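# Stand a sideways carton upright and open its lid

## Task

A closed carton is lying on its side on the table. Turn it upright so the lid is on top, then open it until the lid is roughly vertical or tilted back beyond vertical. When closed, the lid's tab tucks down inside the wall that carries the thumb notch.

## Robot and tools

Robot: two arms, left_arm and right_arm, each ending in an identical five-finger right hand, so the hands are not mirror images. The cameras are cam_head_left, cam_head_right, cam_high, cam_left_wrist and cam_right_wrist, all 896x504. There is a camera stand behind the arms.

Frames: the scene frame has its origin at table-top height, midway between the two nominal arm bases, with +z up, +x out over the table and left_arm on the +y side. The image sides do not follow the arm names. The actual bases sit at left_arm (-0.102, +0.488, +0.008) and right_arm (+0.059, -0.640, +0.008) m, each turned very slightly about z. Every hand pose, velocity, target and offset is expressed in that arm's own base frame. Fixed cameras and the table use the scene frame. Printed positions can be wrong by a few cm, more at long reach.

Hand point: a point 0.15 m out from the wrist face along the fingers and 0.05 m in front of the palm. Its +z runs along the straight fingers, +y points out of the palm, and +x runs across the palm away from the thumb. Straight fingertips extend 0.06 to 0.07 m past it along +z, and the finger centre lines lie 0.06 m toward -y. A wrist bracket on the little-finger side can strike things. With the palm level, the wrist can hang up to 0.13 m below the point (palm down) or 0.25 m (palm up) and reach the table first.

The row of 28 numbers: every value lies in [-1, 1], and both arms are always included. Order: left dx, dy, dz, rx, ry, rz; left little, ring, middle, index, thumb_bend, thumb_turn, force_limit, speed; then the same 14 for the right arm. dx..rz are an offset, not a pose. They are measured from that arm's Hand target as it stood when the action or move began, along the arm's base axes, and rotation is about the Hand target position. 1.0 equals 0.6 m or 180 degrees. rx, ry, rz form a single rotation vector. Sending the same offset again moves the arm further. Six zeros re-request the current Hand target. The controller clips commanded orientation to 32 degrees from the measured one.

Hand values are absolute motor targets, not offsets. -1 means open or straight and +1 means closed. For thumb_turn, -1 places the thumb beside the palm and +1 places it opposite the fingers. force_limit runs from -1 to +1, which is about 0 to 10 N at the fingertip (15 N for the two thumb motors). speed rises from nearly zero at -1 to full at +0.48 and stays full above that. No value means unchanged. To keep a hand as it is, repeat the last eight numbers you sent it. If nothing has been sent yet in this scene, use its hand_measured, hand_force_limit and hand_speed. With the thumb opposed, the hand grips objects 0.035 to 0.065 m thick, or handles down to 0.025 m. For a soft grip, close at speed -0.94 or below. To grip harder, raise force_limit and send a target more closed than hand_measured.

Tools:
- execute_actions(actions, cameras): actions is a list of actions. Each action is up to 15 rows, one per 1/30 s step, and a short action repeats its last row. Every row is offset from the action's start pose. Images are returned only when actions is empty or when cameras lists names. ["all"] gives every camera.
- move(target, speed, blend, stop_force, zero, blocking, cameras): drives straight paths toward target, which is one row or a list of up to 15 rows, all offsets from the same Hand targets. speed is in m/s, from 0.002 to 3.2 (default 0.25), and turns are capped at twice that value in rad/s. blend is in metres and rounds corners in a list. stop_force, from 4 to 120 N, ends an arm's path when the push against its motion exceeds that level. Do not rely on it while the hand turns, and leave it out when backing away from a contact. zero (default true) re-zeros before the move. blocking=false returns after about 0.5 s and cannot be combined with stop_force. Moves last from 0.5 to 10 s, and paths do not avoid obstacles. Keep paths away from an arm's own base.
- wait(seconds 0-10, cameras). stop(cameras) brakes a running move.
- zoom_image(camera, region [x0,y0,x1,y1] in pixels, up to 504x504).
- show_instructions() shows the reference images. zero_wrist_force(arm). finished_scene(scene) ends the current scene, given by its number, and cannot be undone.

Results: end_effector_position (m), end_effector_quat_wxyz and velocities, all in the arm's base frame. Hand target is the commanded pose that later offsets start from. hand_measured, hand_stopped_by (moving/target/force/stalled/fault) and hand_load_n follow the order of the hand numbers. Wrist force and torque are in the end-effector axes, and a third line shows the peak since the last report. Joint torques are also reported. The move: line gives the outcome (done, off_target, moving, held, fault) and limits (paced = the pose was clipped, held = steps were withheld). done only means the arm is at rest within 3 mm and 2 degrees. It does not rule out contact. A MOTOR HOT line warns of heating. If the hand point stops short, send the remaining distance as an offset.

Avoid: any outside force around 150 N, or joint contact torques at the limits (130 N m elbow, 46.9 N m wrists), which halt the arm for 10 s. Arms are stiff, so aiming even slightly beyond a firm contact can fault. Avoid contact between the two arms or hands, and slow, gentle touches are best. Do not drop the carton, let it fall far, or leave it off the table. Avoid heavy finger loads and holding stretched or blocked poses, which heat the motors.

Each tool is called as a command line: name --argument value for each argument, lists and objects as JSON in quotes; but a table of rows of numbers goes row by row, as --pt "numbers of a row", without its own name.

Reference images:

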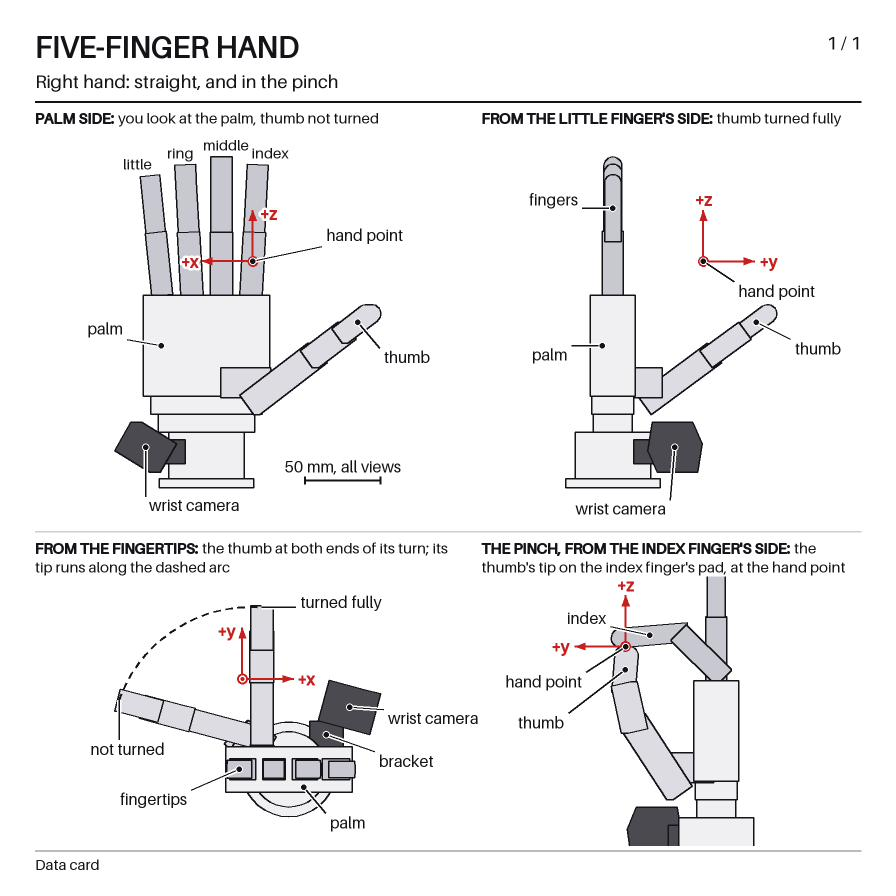

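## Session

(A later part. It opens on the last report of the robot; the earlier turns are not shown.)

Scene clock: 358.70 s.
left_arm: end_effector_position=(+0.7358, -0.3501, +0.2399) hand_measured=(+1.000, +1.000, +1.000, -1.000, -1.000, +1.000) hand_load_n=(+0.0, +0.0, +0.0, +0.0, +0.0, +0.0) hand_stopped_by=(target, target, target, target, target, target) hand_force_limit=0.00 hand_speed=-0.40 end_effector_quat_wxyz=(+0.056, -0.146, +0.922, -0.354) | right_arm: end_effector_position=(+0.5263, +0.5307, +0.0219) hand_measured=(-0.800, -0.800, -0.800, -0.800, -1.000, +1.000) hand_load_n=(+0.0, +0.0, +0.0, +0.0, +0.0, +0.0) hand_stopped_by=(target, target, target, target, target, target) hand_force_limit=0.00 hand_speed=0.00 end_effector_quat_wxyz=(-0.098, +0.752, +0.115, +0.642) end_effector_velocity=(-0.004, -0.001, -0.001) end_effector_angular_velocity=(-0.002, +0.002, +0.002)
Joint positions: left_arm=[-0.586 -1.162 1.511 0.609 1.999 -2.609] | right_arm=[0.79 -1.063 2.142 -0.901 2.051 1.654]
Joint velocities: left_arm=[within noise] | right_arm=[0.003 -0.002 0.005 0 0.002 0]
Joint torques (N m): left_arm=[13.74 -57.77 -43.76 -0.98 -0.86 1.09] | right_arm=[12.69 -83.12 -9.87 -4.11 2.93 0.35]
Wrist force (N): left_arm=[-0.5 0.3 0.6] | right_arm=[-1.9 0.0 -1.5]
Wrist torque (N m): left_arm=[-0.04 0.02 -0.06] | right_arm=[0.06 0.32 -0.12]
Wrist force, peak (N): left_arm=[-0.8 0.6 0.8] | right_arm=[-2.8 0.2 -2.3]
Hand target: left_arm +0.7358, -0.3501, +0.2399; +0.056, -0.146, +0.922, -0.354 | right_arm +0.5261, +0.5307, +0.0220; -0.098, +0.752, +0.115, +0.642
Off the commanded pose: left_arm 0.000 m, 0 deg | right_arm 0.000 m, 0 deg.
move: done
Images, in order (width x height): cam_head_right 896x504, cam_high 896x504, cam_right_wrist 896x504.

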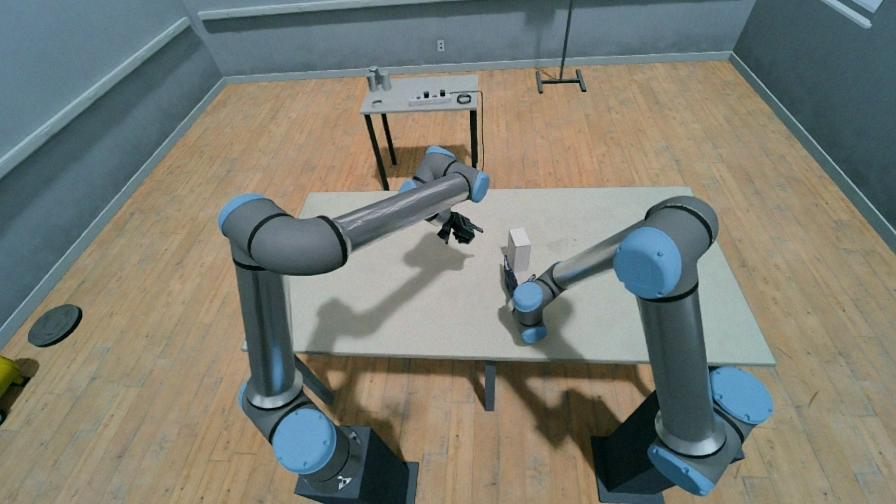

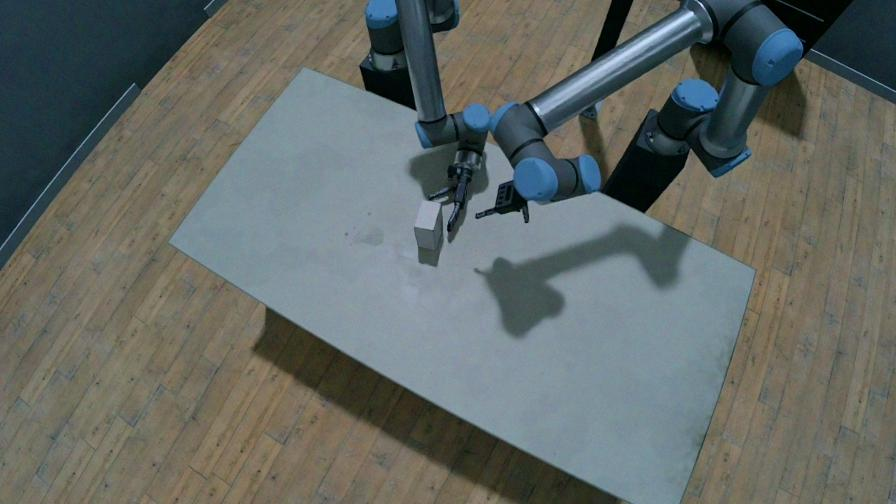

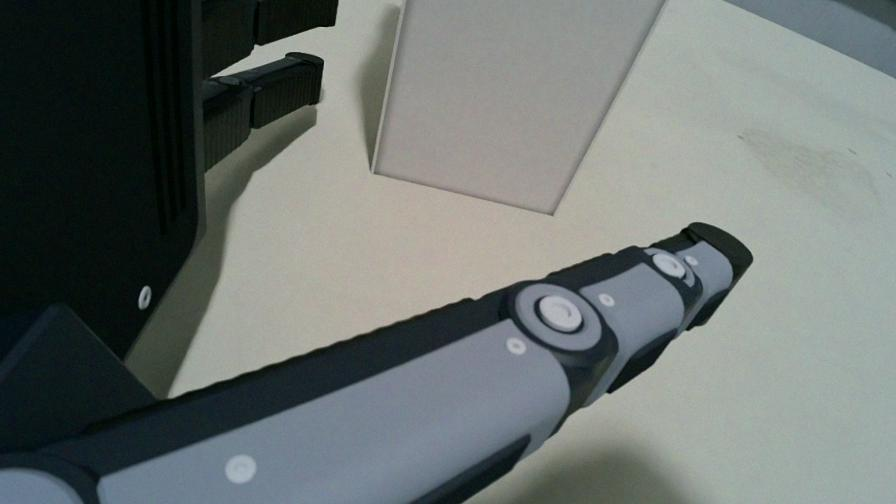

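move --pt "0 0 0 0 0 0 1 1 1 -1 -1 1 0 -0.4 0.0074 -0.0239 0 0 0 0 -0.8 -0.8 -0.8 -0.8 -1 1 0 0" --pt "0 0 0 0 0 0 1 1 1 -1 -1 1 0 -0.4 0.0711 -0.0041 0 0 0 0 -0.8 -0.8 -0.8 -0.8 -1 1 0 0" --speed 0.05 --cameras '["cam_high","cam_right_wrist","cam_head_right"]'

zoom_image --camera "cam_high" --region '[390, 150, 490, 270]'

zoom_image --camera "cam_head_right" --region '[460, 210, 580, 310]'

Scene clock: 365.80 s.
left_arm: end_effector_position=(+0.7358, -0.3501, +0.2399) hand_measured=(+1.000, +1.000, +1.000, -1.000, -1.000, +1.000) hand_load_n=(+0.0, +0.0, +0.0, +0.0, +0.0, +0.0) hand_stopped_by=(target, target, target, target, target, target) hand_force_limit=0.00 hand_speed=-0.40 end_effector_quat_wxyz=(+0.056, -0.146, +0.922, -0.354) | right_arm: end_effector_position=(+0.5690, +0.5282, +0.0219) hand_measured=(-0.800, -0.800, -0.800, -0.800, -1.000, +1.000) hand_load_n=(+0.0, +0.0, +0.5, +0.0, +0.0, +0.5) hand_stopped_by=(target, target, target, target, target, target) hand_force_limit=0.00 hand_speed=0.00 end_effector_quat_wxyz=(-0.098, +0.752, +0.115, +0.642)
Joint positions: left_arm=[-0.586 -1.162 1.511 0.609 1.999 -2.609] | right_arm=[0.734 -1.046 2.105 -0.887 1.996 1.643]
Joint torques (N m): left_arm=[13.56 -59.26 -42.76 -0.54 0.92 1.37] | right_arm=[14.62 -86.39 -10.29 -3.68 1.93 -0.26]
Wrist force (N): left_arm=[-0.8 0.6 0.2] | right_arm=[-2.0 -0.1 -1.2]
Wrist torque (N m): left_arm=[0.02 0.08 -0.06] | right_arm=[0.03 0.33 -0.13]
Wrist force, peak (N): left_arm=[-1.3 0.6 0.4] | right_arm=[-2.7 0.2 -2.2]
Hand target: left_arm +0.7358, -0.3501, +0.2399; +0.056, -0.146, +0.922, -0.354 | right_arm +0.5688, +0.5282, +0.0220; -0.098, +0.752, +0.115, +0.642
Off the commanded pose: left_arm 0.000 m, 0 deg | right_arm 0.000 m, 0 deg.
move: done
Images, in order (width x height): cam_head_right 896x504, cam_high 896x504, cam_right_wrist 896x504.

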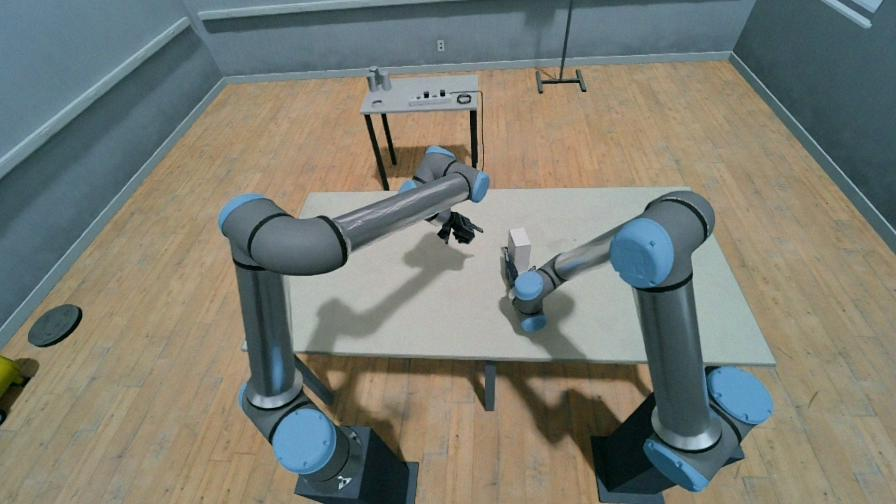

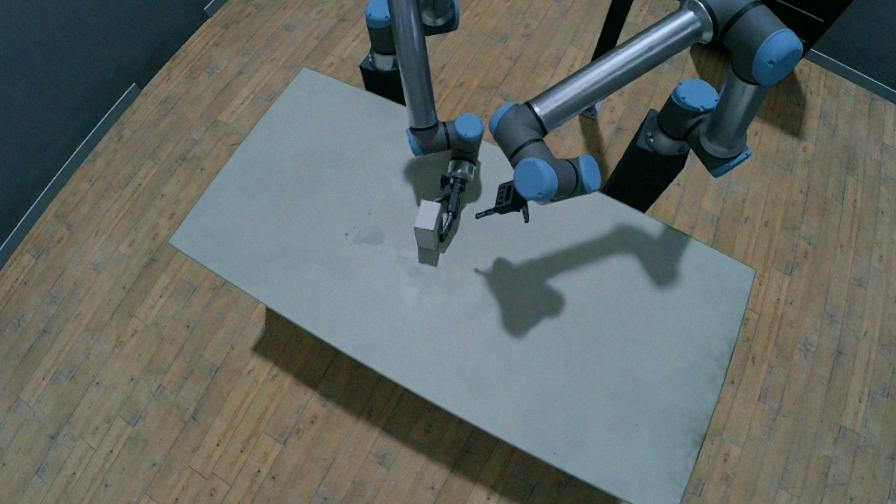

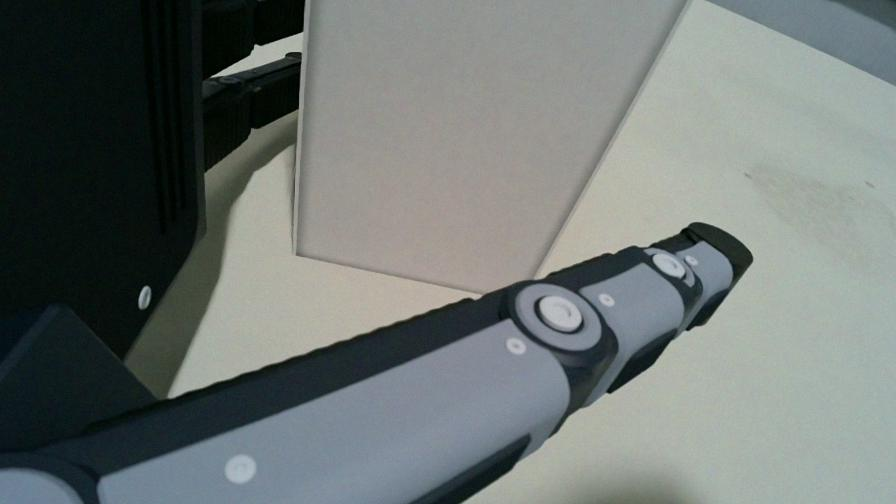

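Scaled by 4.200 from the camera's 896x504 image, which has a finer 1280x720 frame.

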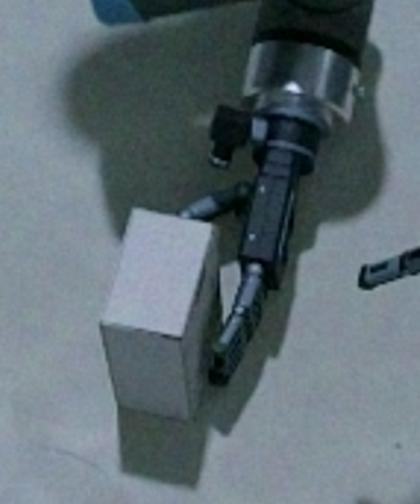

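Scaled by 4.200 from the camera's 896x504 image, which has a finer 1280x720 frame.

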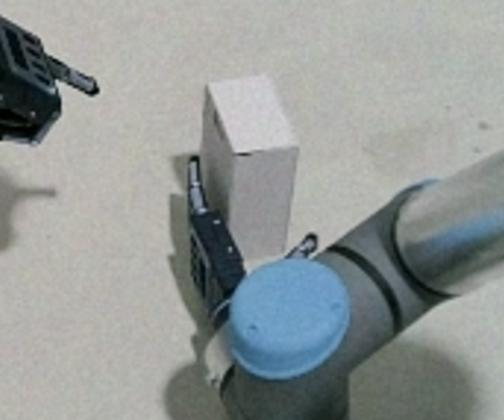

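move --pt "0 0 0 0 0 0 1 1 1 -1 -1 1 0 -0.4 -0.191 -0.0595 0 0 0 0 -0.8 -0.8 -0.8 -0.8 -1 1 0 0" --pt "0 0 0 0 0 0 1 1 1 -1 -1 1 0 -0.4 -0.2387 -0.0744 0.3333 0.4759 0.1482 -0.0393 -0.8 -0.8 -0.8 -0.8 -1 1 0 0" --pt "0 0 0 0 0 0 1 1 1 -1 -1 1 0 -0.4 -0.2419 -0.0642 0.3333 0.9518 0.2965 -0.0785 -0.8 -0.8 -0.8 -0.8 -1 1 0 0" --speed '[0.15,0.3,0.3]' --blend '[0.02,0.02,0]' --cameras '["cam_high","cam_right_wrist","cam_head_right"]'

Scene clock: 386.93 s.
left_arm: end_effector_position=(+0.7358, -0.3501, +0.2399) hand_measured=(+1.000, +1.000, +1.000, -1.000, -1.000, +1.000) hand_load_n=(+0.0, +0.0, +0.0, +0.0, +0.0, +0.0) hand_stopped_by=(target, target, target, target, target, target) hand_force_limit=0.00 hand_speed=-0.40 end_effector_quat_wxyz=(+0.056, -0.146, +0.922, -0.354) | right_arm: end_effector_position=(+0.4236, +0.4898, +0.2220) hand_measured=(-0.800, -0.800, -0.800, -0.800, -1.000, +1.000) hand_load_n=(+0.0, +0.0, +0.0, +0.0, +0.0, -0.5) hand_stopped_by=(target, target, target, target, target, target) hand_force_limit=0.00 hand_speed=0.00 end_effector_quat_wxyz=(+0.699, -0.106, +0.699, +0.106)
Joint positions: left_arm=[-0.586 -1.162 1.511 0.609 1.999 -2.609] | right_arm=[0.634 -1.49 2.488 -0.998 1.903 4.712]
Joint torques (N m): left_arm=[11.63 -59.91 -43.02 0.55 1.94 1.18] | right_arm=[-13.68 -50.59 -26.13 1.57 -2.6 1.3]
Wrist force (N): left_arm=[-0.7 0.4 0.5] | right_arm=[0.8 0.2 -1.8]
Wrist torque (N m): left_arm=[-0.02 0.06 -0.07] | right_arm=[0.19 0.00 0.16]
Wrist force, peak (N): left_arm=[-1.1 0.4 0.5] | right_arm=[-3.1 -0.6 -2.4]
Hand target: left_arm +0.7358, -0.3501, +0.2399; +0.056, -0.146, +0.922, -0.354 | right_arm +0.4237, +0.4897, +0.2220; +0.699, -0.106, +0.699, +0.106
Off the commanded pose: left_arm 0.000 m, 0 deg | right_arm 0.000 m, 0 deg.
move: done
Images, in order (width x height): cam_head_right 896x504, cam_high 896x504, cam_right_wrist 896x504.

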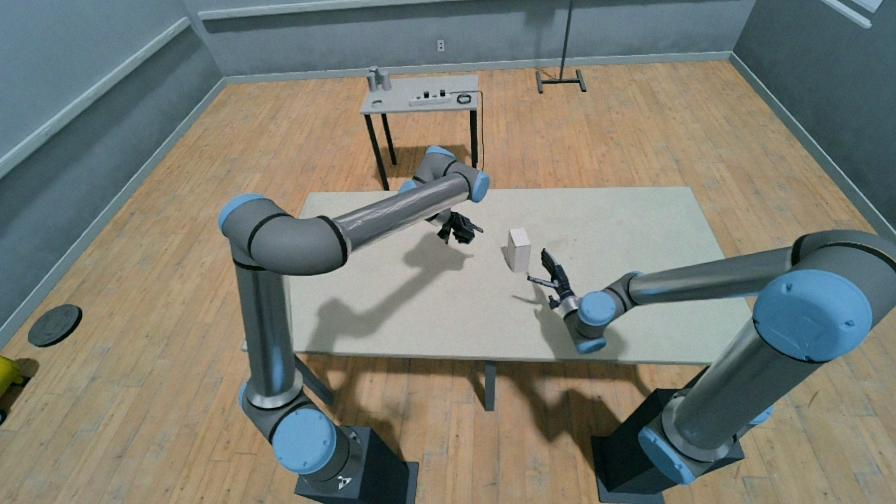

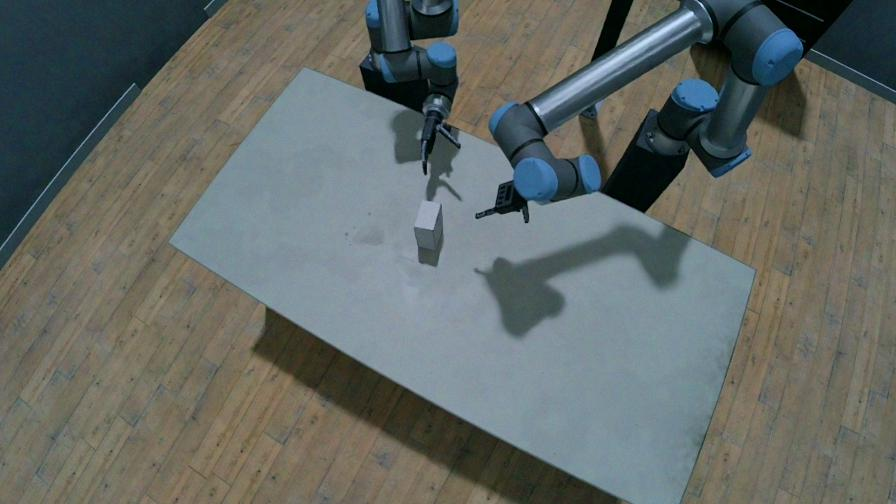

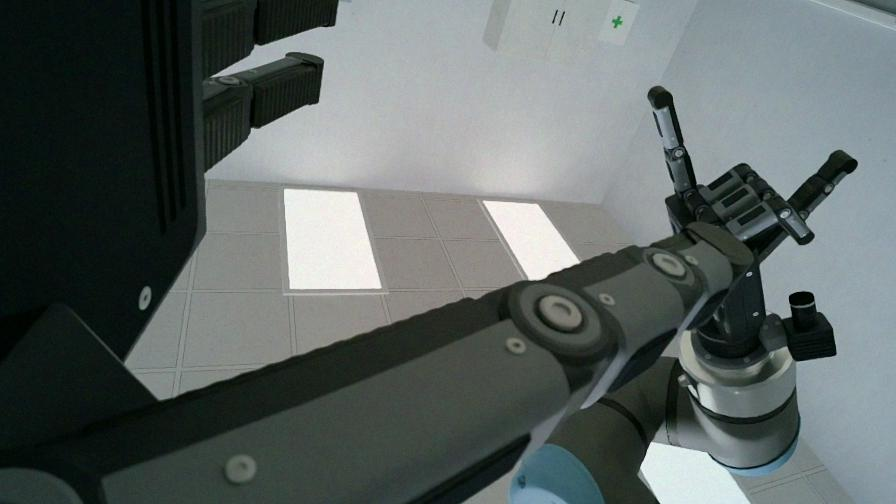

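move --pt "0 0 0 0 0 0 1 1 1 -1 -1 1 0 -0.4 0.0796 0.0248 -0.1583 0 0 0 -0.8 -0.8 -0.8 -0.8 -1 1 0 0" --pt "0 0 0 0 0 0 1 1 1 -1 -1 1 0 -0.4 0.175 0.0545 -0.1583 0 0 0 -0.8 -0.8 -0.8 -0.8 -1 1 0 0" --speed '[0.15,0.05]' --cameras '["cam_high","cam_right_wrist","cam_head_right"]'

zoom_image --camera "cam_high" --region '[390, 150, 490, 270]'

zoom_image --camera "cam_head_right" --region '[460, 210, 580, 310]'

Scene clock: 390.83 s.
left_arm: end_effector_position=(+0.7358, -0.3501, +0.2399) hand_measured=(+1.000, +1.000, +1.000, -1.000, -1.000, +1.000) hand_load_n=(+0.0, +0.0, +0.0, +0.0, +0.0, +0.0) hand_stopped_by=(target, target, target, target, target, target) hand_force_limit=0.00 hand_speed=-0.40 end_effector_quat_wxyz=(+0.056, -0.146, +0.922, -0.354) | right_arm: end_effector_position=(+0.5288, +0.5224, +0.1269) hand_measured=(-0.800, -0.800, -0.800, -0.800, -1.000, +1.000) hand_load_n=(+0.0, +0.0, +0.0, +0.0, -0.5, +0.0) hand_stopped_by=(target, target, target, target, target, target) hand_force_limit=0.00 hand_speed=0.00 end_effector_quat_wxyz=(+0.699, -0.106, +0.699, +0.106) end_effector_velocity=(-0.003, -0.001, -0.001) end_effector_angular_velocity=(-0.001, +0.002, +0.001)
Joint positions: left_arm=[-0.586 -1.162 1.511 0.609 1.999 -2.609] | right_arm=[0.555 -1.174 2.361 -1.186 1.824 4.712]
Joint velocities: left_arm=[within noise] | right_arm=[0.002 -0.002 0.005 0 0.001 0]
Joint torques (N m): left_arm=[9.88 -58 -43.24 0.2 2.49 1.42] | right_arm=[11 -71.35 -7.2 -5.4 1.92 -0.7]
Wrist force (N): left_arm=[-0.8 0.3 0.3] | right_arm=[1.0 -0.1 -1.7]
Wrist torque (N m): left_arm=[-0.02 0.08 -0.07] | right_arm=[0.15 -0.04 0.14]
Wrist force, peak (N): left_arm=[-0.8 0.3 1.1] | right_arm=[2.6 0.2 -1.4]
Hand target: left_arm +0.7358, -0.3501, +0.2399; +0.056, -0.146, +0.922, -0.354 | right_arm +0.5287, +0.5224, +0.1270; +0.699, -0.106, +0.699, +0.106
Off the commanded pose: left_arm 0.000 m, 0 deg | right_arm 0.000 m, 0 deg.
move: done
Images, in order (width x height): cam_head_right 896x504, cam_high 896x504, cam_right_wrist 896x504.

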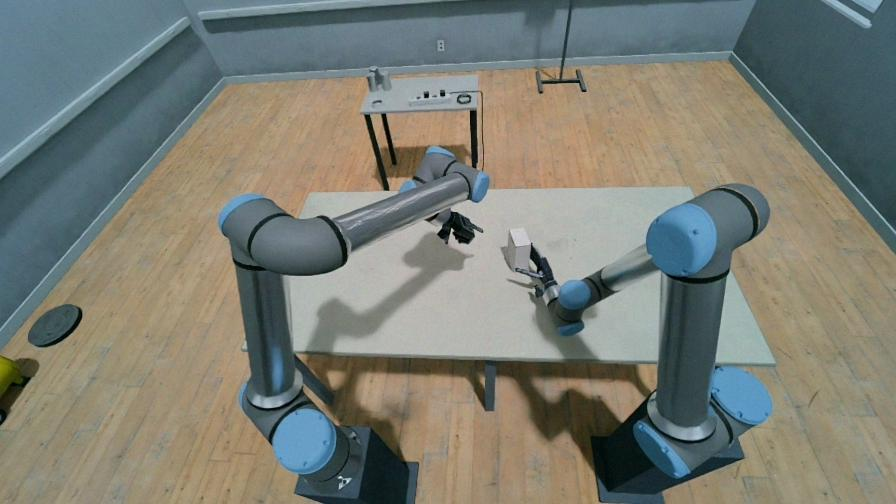

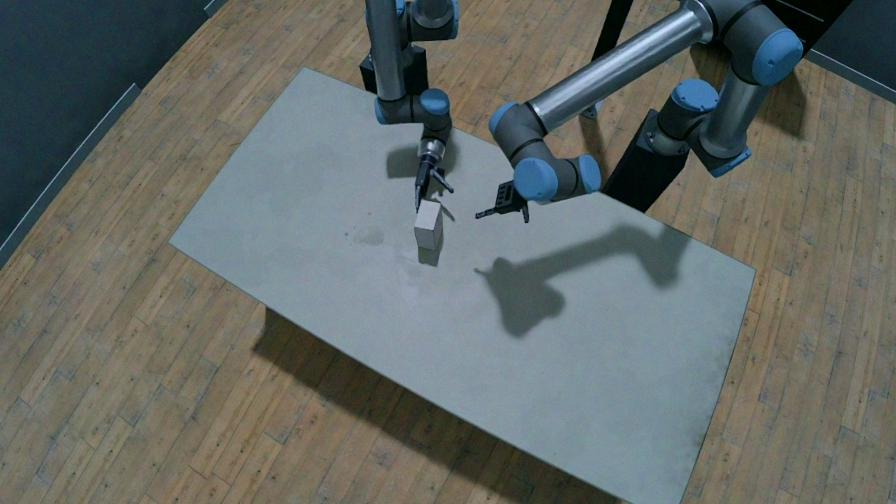

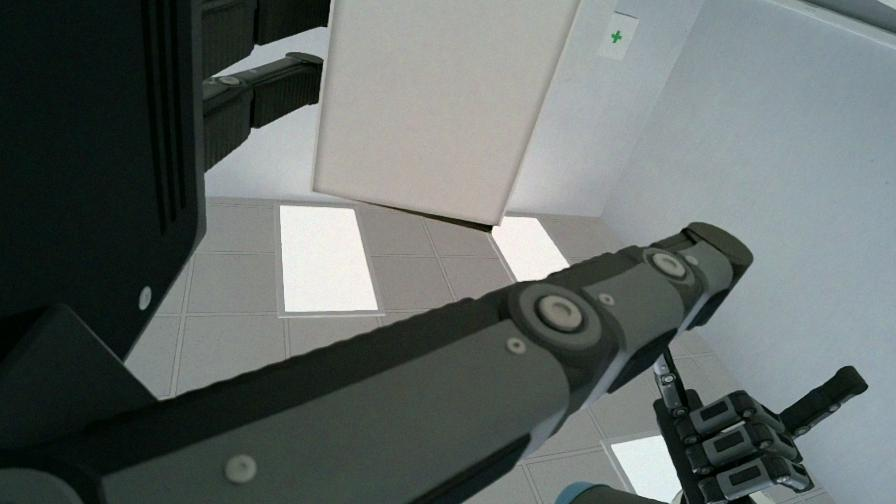

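Scaled by 4.200 from the camera's 896x504 image, which has a finer 1280x720 frame.

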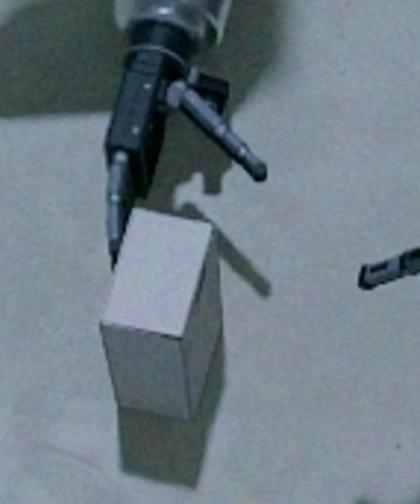

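Scaled by 4.200 from the camera's 896x504 image, which has a finer 1280x720 frame.

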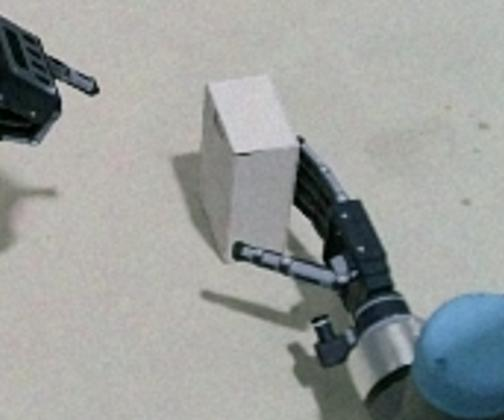

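move --target '[0,0,0,0,0,0,1,1,1,-1,-1,1,0,-0.4,0.1141,0.0373,0,0,0,0,-0.8,-0.8,-0.8,-0.8,-1,1,0,0]' --speed 0.05 --cameras '["cam_high","cam_right_wrist","cam_head_right"]'

zoom_image --camera "cam_high" --region '[390, 150, 490, 270]'

zoom_image --camera "cam_head_right" --region '[460, 210, 580, 310]'

Scene clock: 395.27 s.
left_arm: end_effector_position=(+0.7358, -0.3501, +0.2399) hand_measured=(+1.000, +1.000, +1.000, -1.000, -1.000, +1.000) hand_load_n=(+0.0, +0.0, +0.0, +0.0, +0.0, +0.0) hand_stopped_by=(target, target, target, target, target, target) hand_force_limit=0.00 hand_speed=-0.40 end_effector_quat_wxyz=(+0.056, -0.146, +0.922, -0.354) | right_arm: end_effector_position=(+0.5972, +0.5448, +0.1269) hand_measured=(-0.800, -0.800, -0.800, -0.800, -1.000, +1.000) hand_load_n=(+0.0, +0.0, +0.0, +0.0, +0.0, +0.0) hand_stopped_by=(target, target, target, target, target, target) hand_force_limit=0.00 hand_speed=0.00 end_effector_quat_wxyz=(+0.699, -0.106, +0.699, +0.106)
Joint positions: left_arm=[-0.586 -1.162 1.511 0.609 1.999 -2.609] | right_arm=[0.522 -1.117 2.241 -1.123 1.792 4.712]
Joint torques (N m): left_arm=[11.2 -59.12 -42.95 0.33 2.33 1.38] | right_arm=[7 -80.83 -9.19 -6.35 1.7 0.15]
Wrist force (N): left_arm=[-0.8 -0.1 0.7] | right_arm=[0.9 0.1 -2.0]
Wrist torque (N m): left_arm=[-0.09 0.06 -0.08] | right_arm=[0.20 -0.01 0.15]
Wrist force, peak (N): left_arm=[-1.0 0.8 0.4] | right_arm=[0.9 0.2 -2.4]
Hand target: left_arm +0.7358, -0.3501, +0.2399; +0.056, -0.146, +0.922, -0.354 | right_arm +0.5971, +0.5448, +0.1270; +0.699, -0.106, +0.699, +0.106
Off the commanded pose: left_arm 0.000 m, 0 deg | right_arm 0.000 m, 0 deg.
move: done
Images, in order (width x height): cam_head_right 896x504, cam_high 896x504, cam_right_wrist 896x504.

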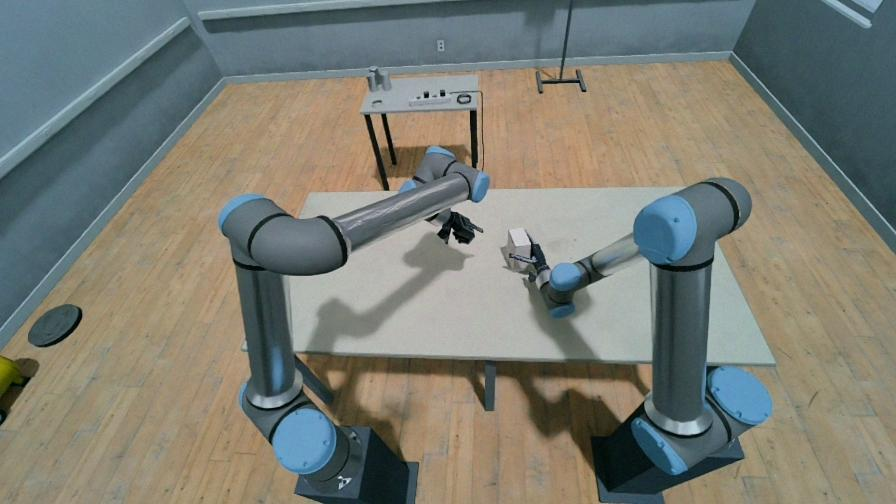

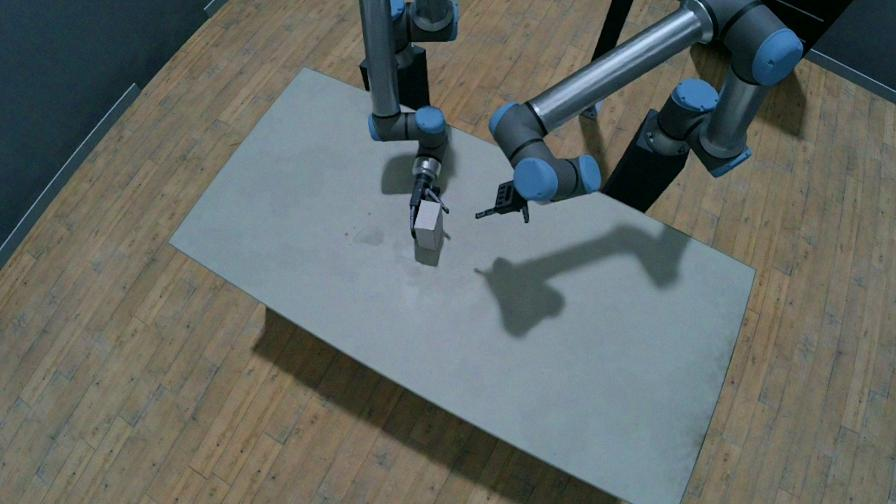

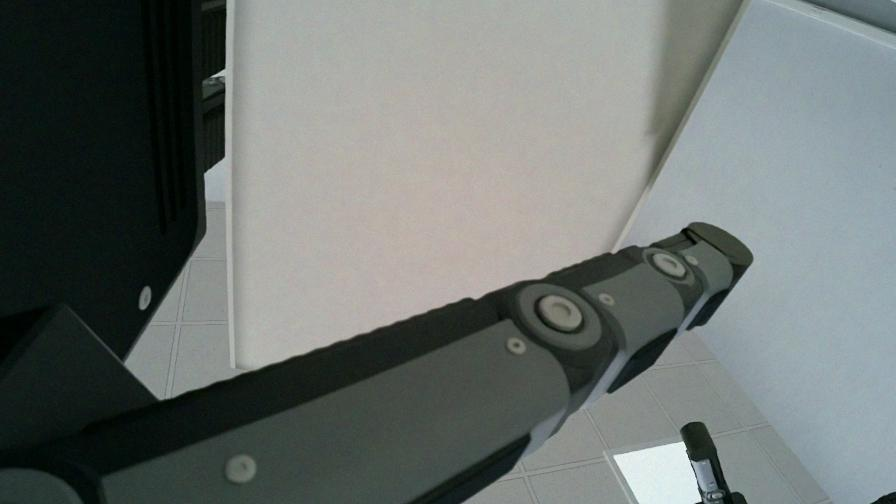

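Scaled by 4.200 from the camera's 896x504 image, which has a finer 1280x720 frame.

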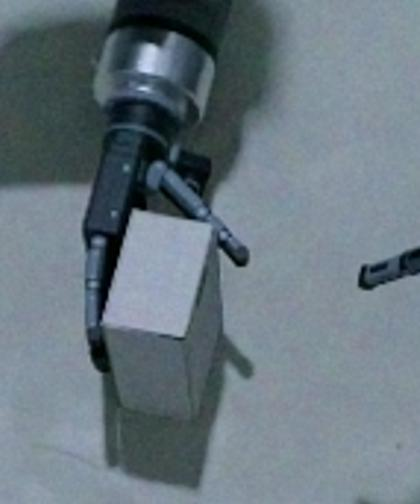

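Scaled by 4.200 from the camera's 896x504 image, which has a finer 1280x720 frame.

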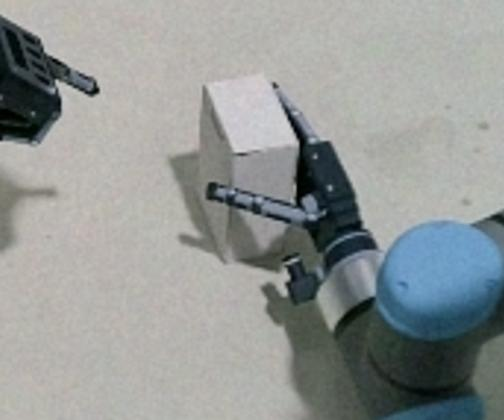

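move --target '[0,0,0,0,0,0,1,1,1,-1,-1,1,0,-0.4,0,0,0,0,0,0,-0.8,-0.8,-0.8,-0.8,0.3,1,-0.3,-0.9]' --cameras '["cam_high","cam_right_wrist","cam_head_right"]'

zoom_image --camera "cam_high" --region '[390, 150, 490, 270]'

zoom_image --camera "cam_head_right" --region '[460, 210, 580, 310]'

Scene clock: 399.37 s.
left_arm: end_effector_position=(+0.7358, -0.3501, +0.2399) hand_measured=(+1.000, +1.000, +1.000, -1.000, -1.000, +1.000) hand_load_n=(+0.0, +0.5, +0.0, -0.5, +0.0, +0.0) hand_stopped_by=(target, target, target, target, target, target) hand_force_limit=0.00 hand_speed=-0.40 end_effector_quat_wxyz=(+0.056, -0.146, +0.922, -0.354) | right_arm: end_effector_position=(+0.5971, +0.5448, +0.1270) hand_measured=(-0.800, -0.800, -0.800, -0.800, -0.626, +1.000) hand_load_n=(+0.0, +0.0, +1.0, +0.0, +5.5, +1.0) hand_stopped_by=(target, target, target, target, force, target) hand_force_limit=-0.30 hand_speed=-0.90 end_effector_quat_wxyz=(+0.699, -0.106, +0.699, +0.106)
Joint positions: left_arm=[-0.586 -1.162 1.511 0.609 1.999 -2.609] | right_arm=[0.522 -1.117 2.241 -1.124 1.792 4.712]
Joint torques (N m): left_arm=[9.53 -59.58 -42.84 0.53 2.13 1.5] | right_arm=[14.65 -77.28 -9.28 -6.5 2.28 0.86]
Wrist force (N): left_arm=[-0.5 0.4 0.4] | right_arm=[0.4 0.2 -1.9]
Wrist torque (N m): left_arm=[-0.01 0.02 -0.05] | right_arm=[0.21 0.03 0.12]
Wrist force, peak (N): left_arm=[-0.9 0.6 0.5] | right_arm=[0.9 -0.5 -2.3]
Hand target: left_arm +0.7358, -0.3501, +0.2399; +0.056, -0.146, +0.922, -0.354 | right_arm +0.5971, +0.5448, +0.1270; +0.699, -0.106, +0.699, +0.106
Off the commanded pose: left_arm 0.000 m, 0 deg | right_arm 0.000 m, 0 deg.
move: done
Images, in order (width x height): cam_head_right 896x504, cam_high 896x504, cam_right_wrist 896x504.

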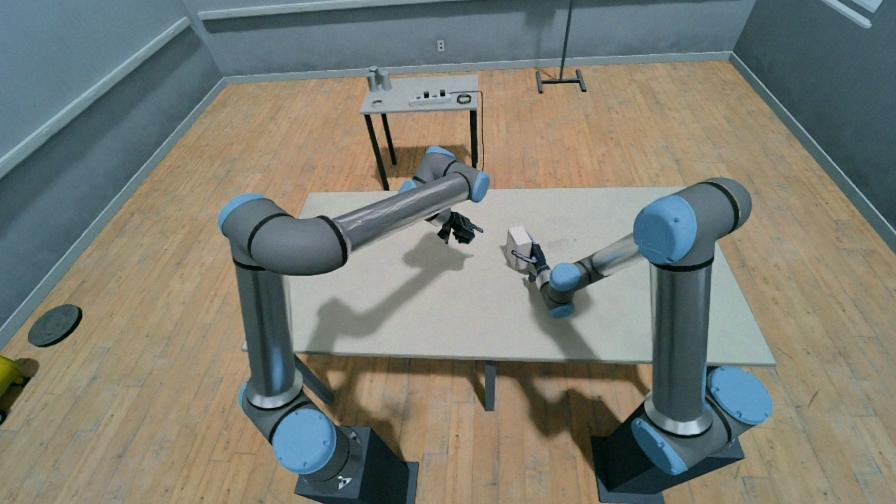

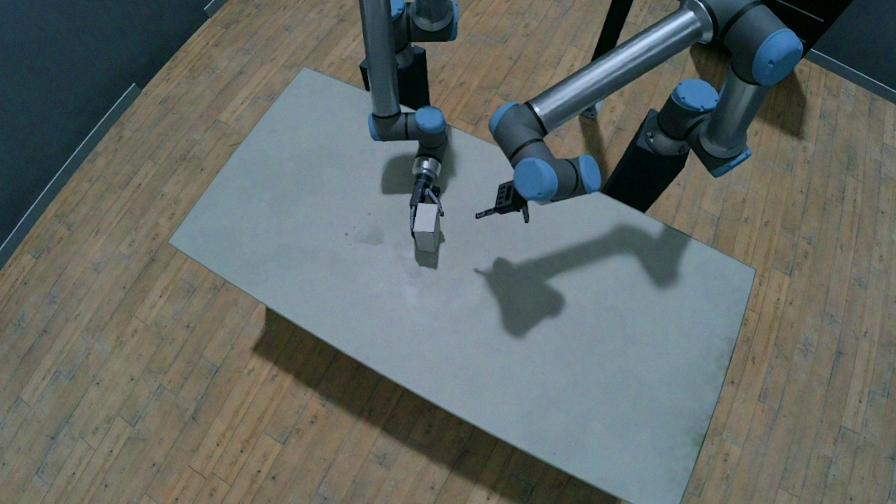

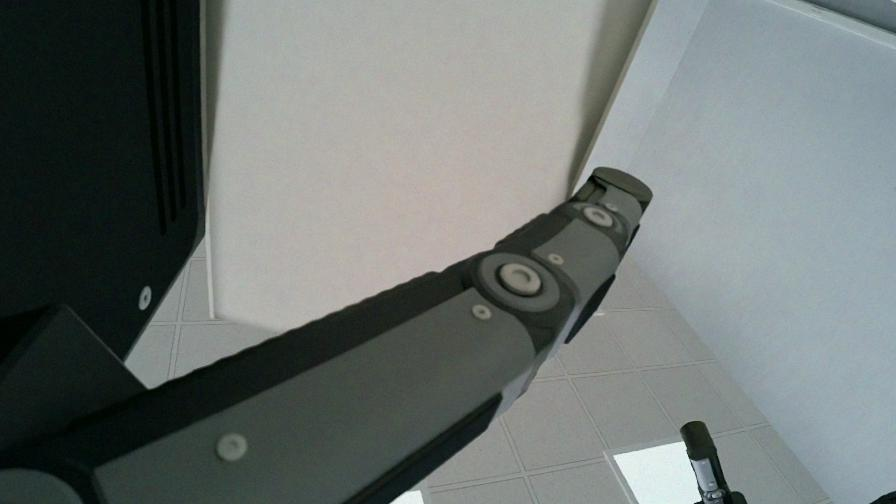

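Scaled by 4.200 from the camera's 896x504 image, which has a finer 1280x720 frame.

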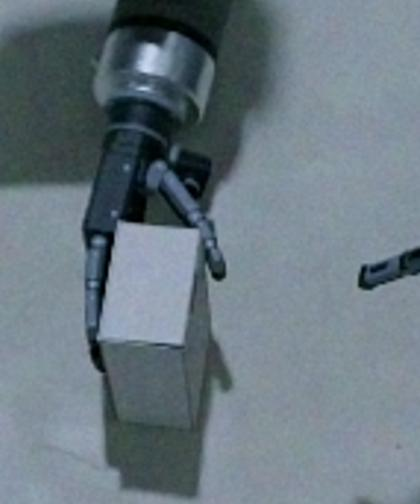

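Scaled by 4.200 from the camera's 896x504 image, which has a finer 1280x720 frame.

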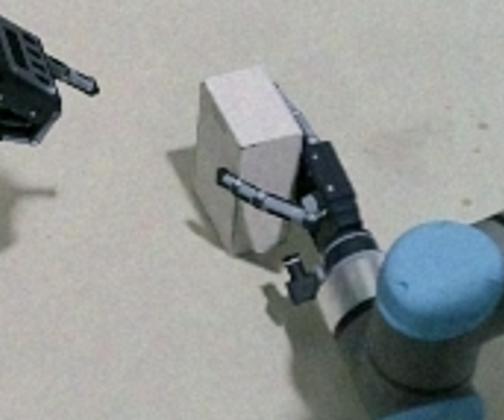

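move --target '[0.0627,-0.2152,-0.0665,0,0,0,1,1,1,-1,-1,1,0,-0.4,0,0,0,0,0,0,-0.8,-0.8,-0.8,-0.8,0.3,1,-0.3,-0.9]' --speed 0.12 --cameras '["cam_high","cam_left_wrist","cam_head_right"]'

zoom_image --camera "cam_high" --region '[390, 150, 490, 270]'

zoom_image --camera "cam_head_right" --region '[460, 210, 580, 310]'

Scene clock: 407.63 s.
left_arm: end_effector_position=(+0.7735, -0.4793, +0.1999) hand_measured=(+1.000, +1.000, +1.000, -1.000, -1.000, +1.000) hand_load_n=(+0.0, +0.0, +0.0, +0.0, +0.0, +0.0) hand_stopped_by=(target, target, target, target, target, target) hand_force_limit=0.00 hand_speed=-0.40 end_effector_quat_wxyz=(+0.056, -0.146, +0.922, -0.354) | right_arm: end_effector_position=(+0.5971, +0.5448, +0.1270) hand_measured=(-0.800, -0.800, -0.800, -0.800, -0.626, +1.000) hand_load_n=(+0.0, +0.0, +1.0, -0.5, +5.5, +1.0) hand_stopped_by=(target, target, target, target, force, target) hand_force_limit=-0.30 hand_speed=-0.90 end_effector_quat_wxyz=(+0.699, -0.106, +0.699, +0.106)
Joint positions: left_arm=[-0.697 -1.009 1.344 0.585 1.933 -2.706] | right_arm=[0.522 -1.117 2.241 -1.124 1.792 4.712]
Joint torques (N m): left_arm=[14.31 -104.74 -26.13 6.02 3.67 2.17] | right_arm=[13.83 -78.31 -9.34 -6.61 2.13 0.75]
Wrist force (N): left_arm=[0.5 0.0 -0.1] | right_arm=[0.6 -0.2 -1.7]
Wrist torque (N m): left_arm=[-0.03 -0.11 -0.01] | right_arm=[0.14 -0.01 0.12]
Wrist force, peak (N): left_arm=[-0.7 1.2 -0.7] | right_arm=[0.7 0.2 -2.5]
Hand target: left_arm +0.7734, -0.4792, +0.2000; +0.056, -0.146, +0.922, -0.354 | right_arm +0.5971, +0.5448, +0.1270; +0.699, -0.106, +0.699, +0.106
Off the commanded pose: left_arm 0.000 m, 0 deg | right_arm 0.000 m, 0 deg.
move: done
Images, in order (width x height): cam_head_right 896x504, cam_high 896x504, cam_left_wrist 896x504.

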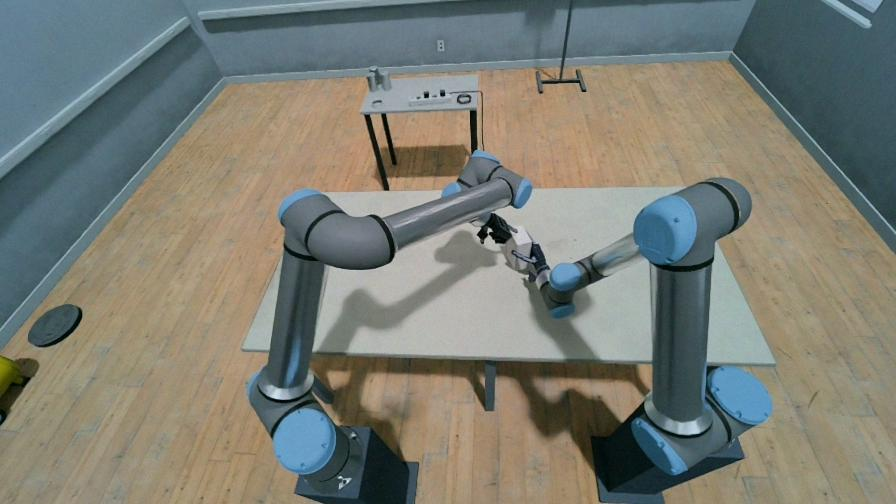

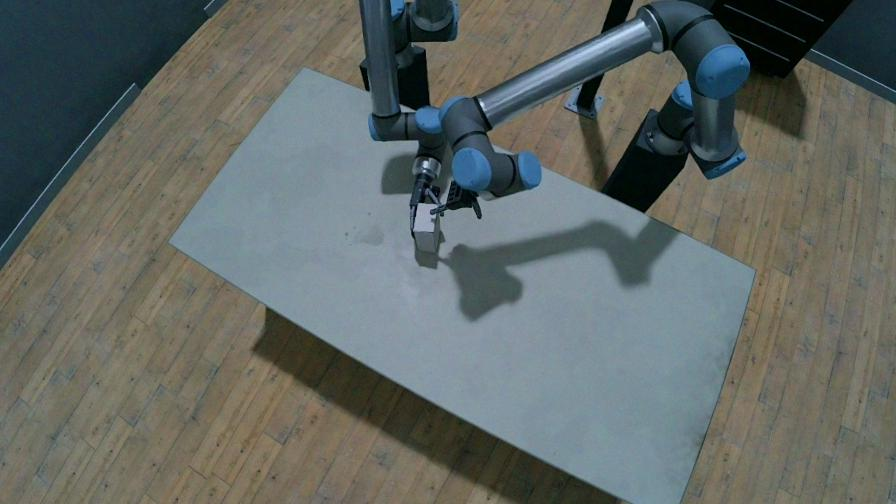

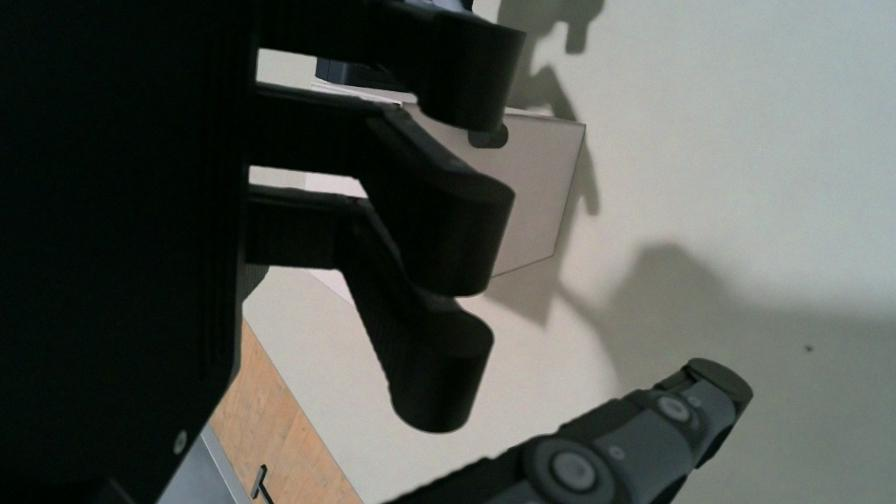

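Scaled by 4.200 from the camera's 896x504 image, which has a finer 1280x720 frame.

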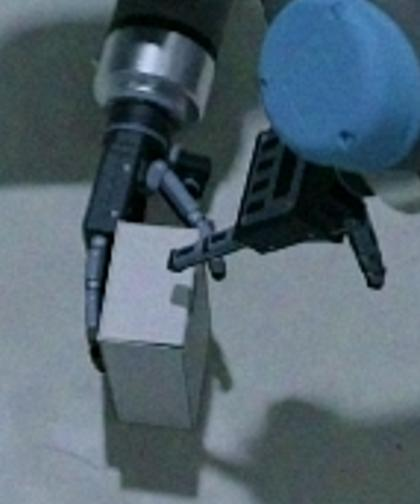

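Scaled by 4.200 from the camera's 896x504 image, which has a finer 1280x720 frame.

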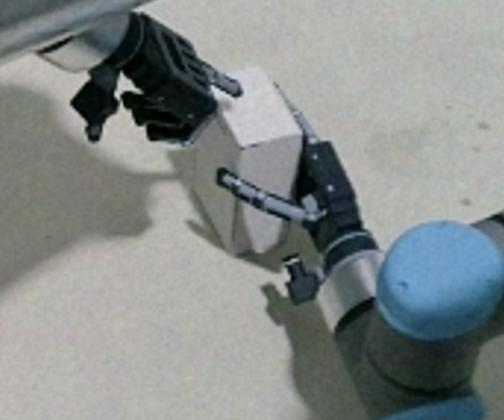

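move --target '[0,0,-0.08,0,0,0,1,1,1,-1,-1,1,0,-0.4,0,0,0,0,0,0,-0.8,-0.8,-0.8,-0.8,0.3,1,-0.3,-0.9]' --speed 0.012 --stop_force 4 --cameras '["cam_high"]'

zoom_image --camera "cam_high" --region '[390, 150, 490, 270]'

Scene clock: 412.67 s.
left_arm: end_effector_position=(+0.7734, -0.4792, +0.1694) hand_measured=(+1.000, +1.000, +1.000, -1.000, -1.000, +1.000) hand_load_n=(+0.0, +0.0, +0.0, +0.5, +0.0, +0.0) hand_stopped_by=(target, target, target, target, target, target) hand_force_limit=0.00 hand_speed=-0.40 end_effector_quat_wxyz=(+0.056, -0.146, +0.922, -0.354) | right_arm: end_effector_position=(+0.5971, +0.5448, +0.1270) hand_measured=(-0.800, -0.800, -0.800, -0.800, -0.626, +1.000) hand_load_n=(+0.0, +0.0, +1.5, +0.0, +5.5, +1.0) hand_stopped_by=(target, target, target, target, force, target) hand_force_limit=-0.30 hand_speed=-0.90 end_effector_quat_wxyz=(+0.699, -0.106, +0.699, +0.106)
Joint positions: left_arm=[-0.697 -0.991 1.372 0.539 1.934 -2.706] | right_arm=[0.522 -1.117 2.241 -1.124 1.792 4.712]
Joint torques (N m): left_arm=[9.47 -101.66 -40.52 5.66 2.25 1.83] | right_arm=[12.66 -78.08 -9.82 -6.15 1.55 0.97]
Wrist force (N): left_arm=[0.4 -1.7 -5.3] | right_arm=[0.4 -0.9 -1.4]
Wrist torque (N m): left_arm=[0.44 -0.06 -0.01] | right_arm=[0.18 0.04 0.04]
Wrist force, peak (N): left_arm=[0.9 -5.0 -12.7] | right_arm=[1.1 -1.3 -1.8]
Hand target: left_arm +0.7734, -0.4792, +0.1694; +0.056, -0.146, +0.922, -0.354 (not the last commanded pose) | right_arm +0.5971, +0.5448, +0.1270; +0.699, -0.106, +0.699, +0.106
Off the commanded pose: left_arm 0.017 m, 0 deg | right_arm 0.000 m, 0 deg.
move: contact (left_arm)
Images, in order (width x height): cam_high 896x504.

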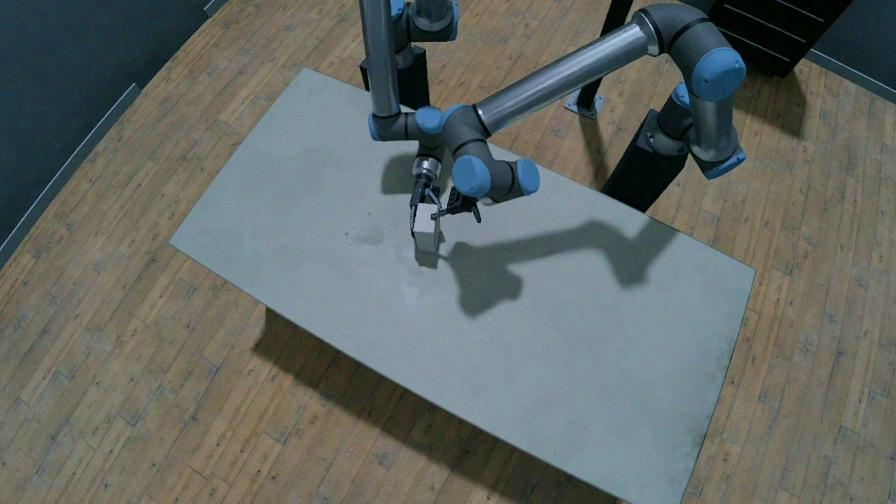

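Scaled by 4.200 from the camera's 896x504 image, which has a finer 1280x720 frame.

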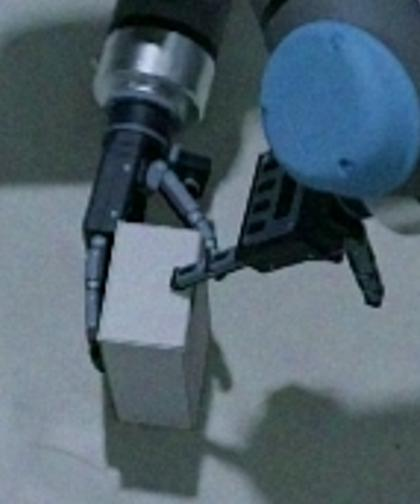

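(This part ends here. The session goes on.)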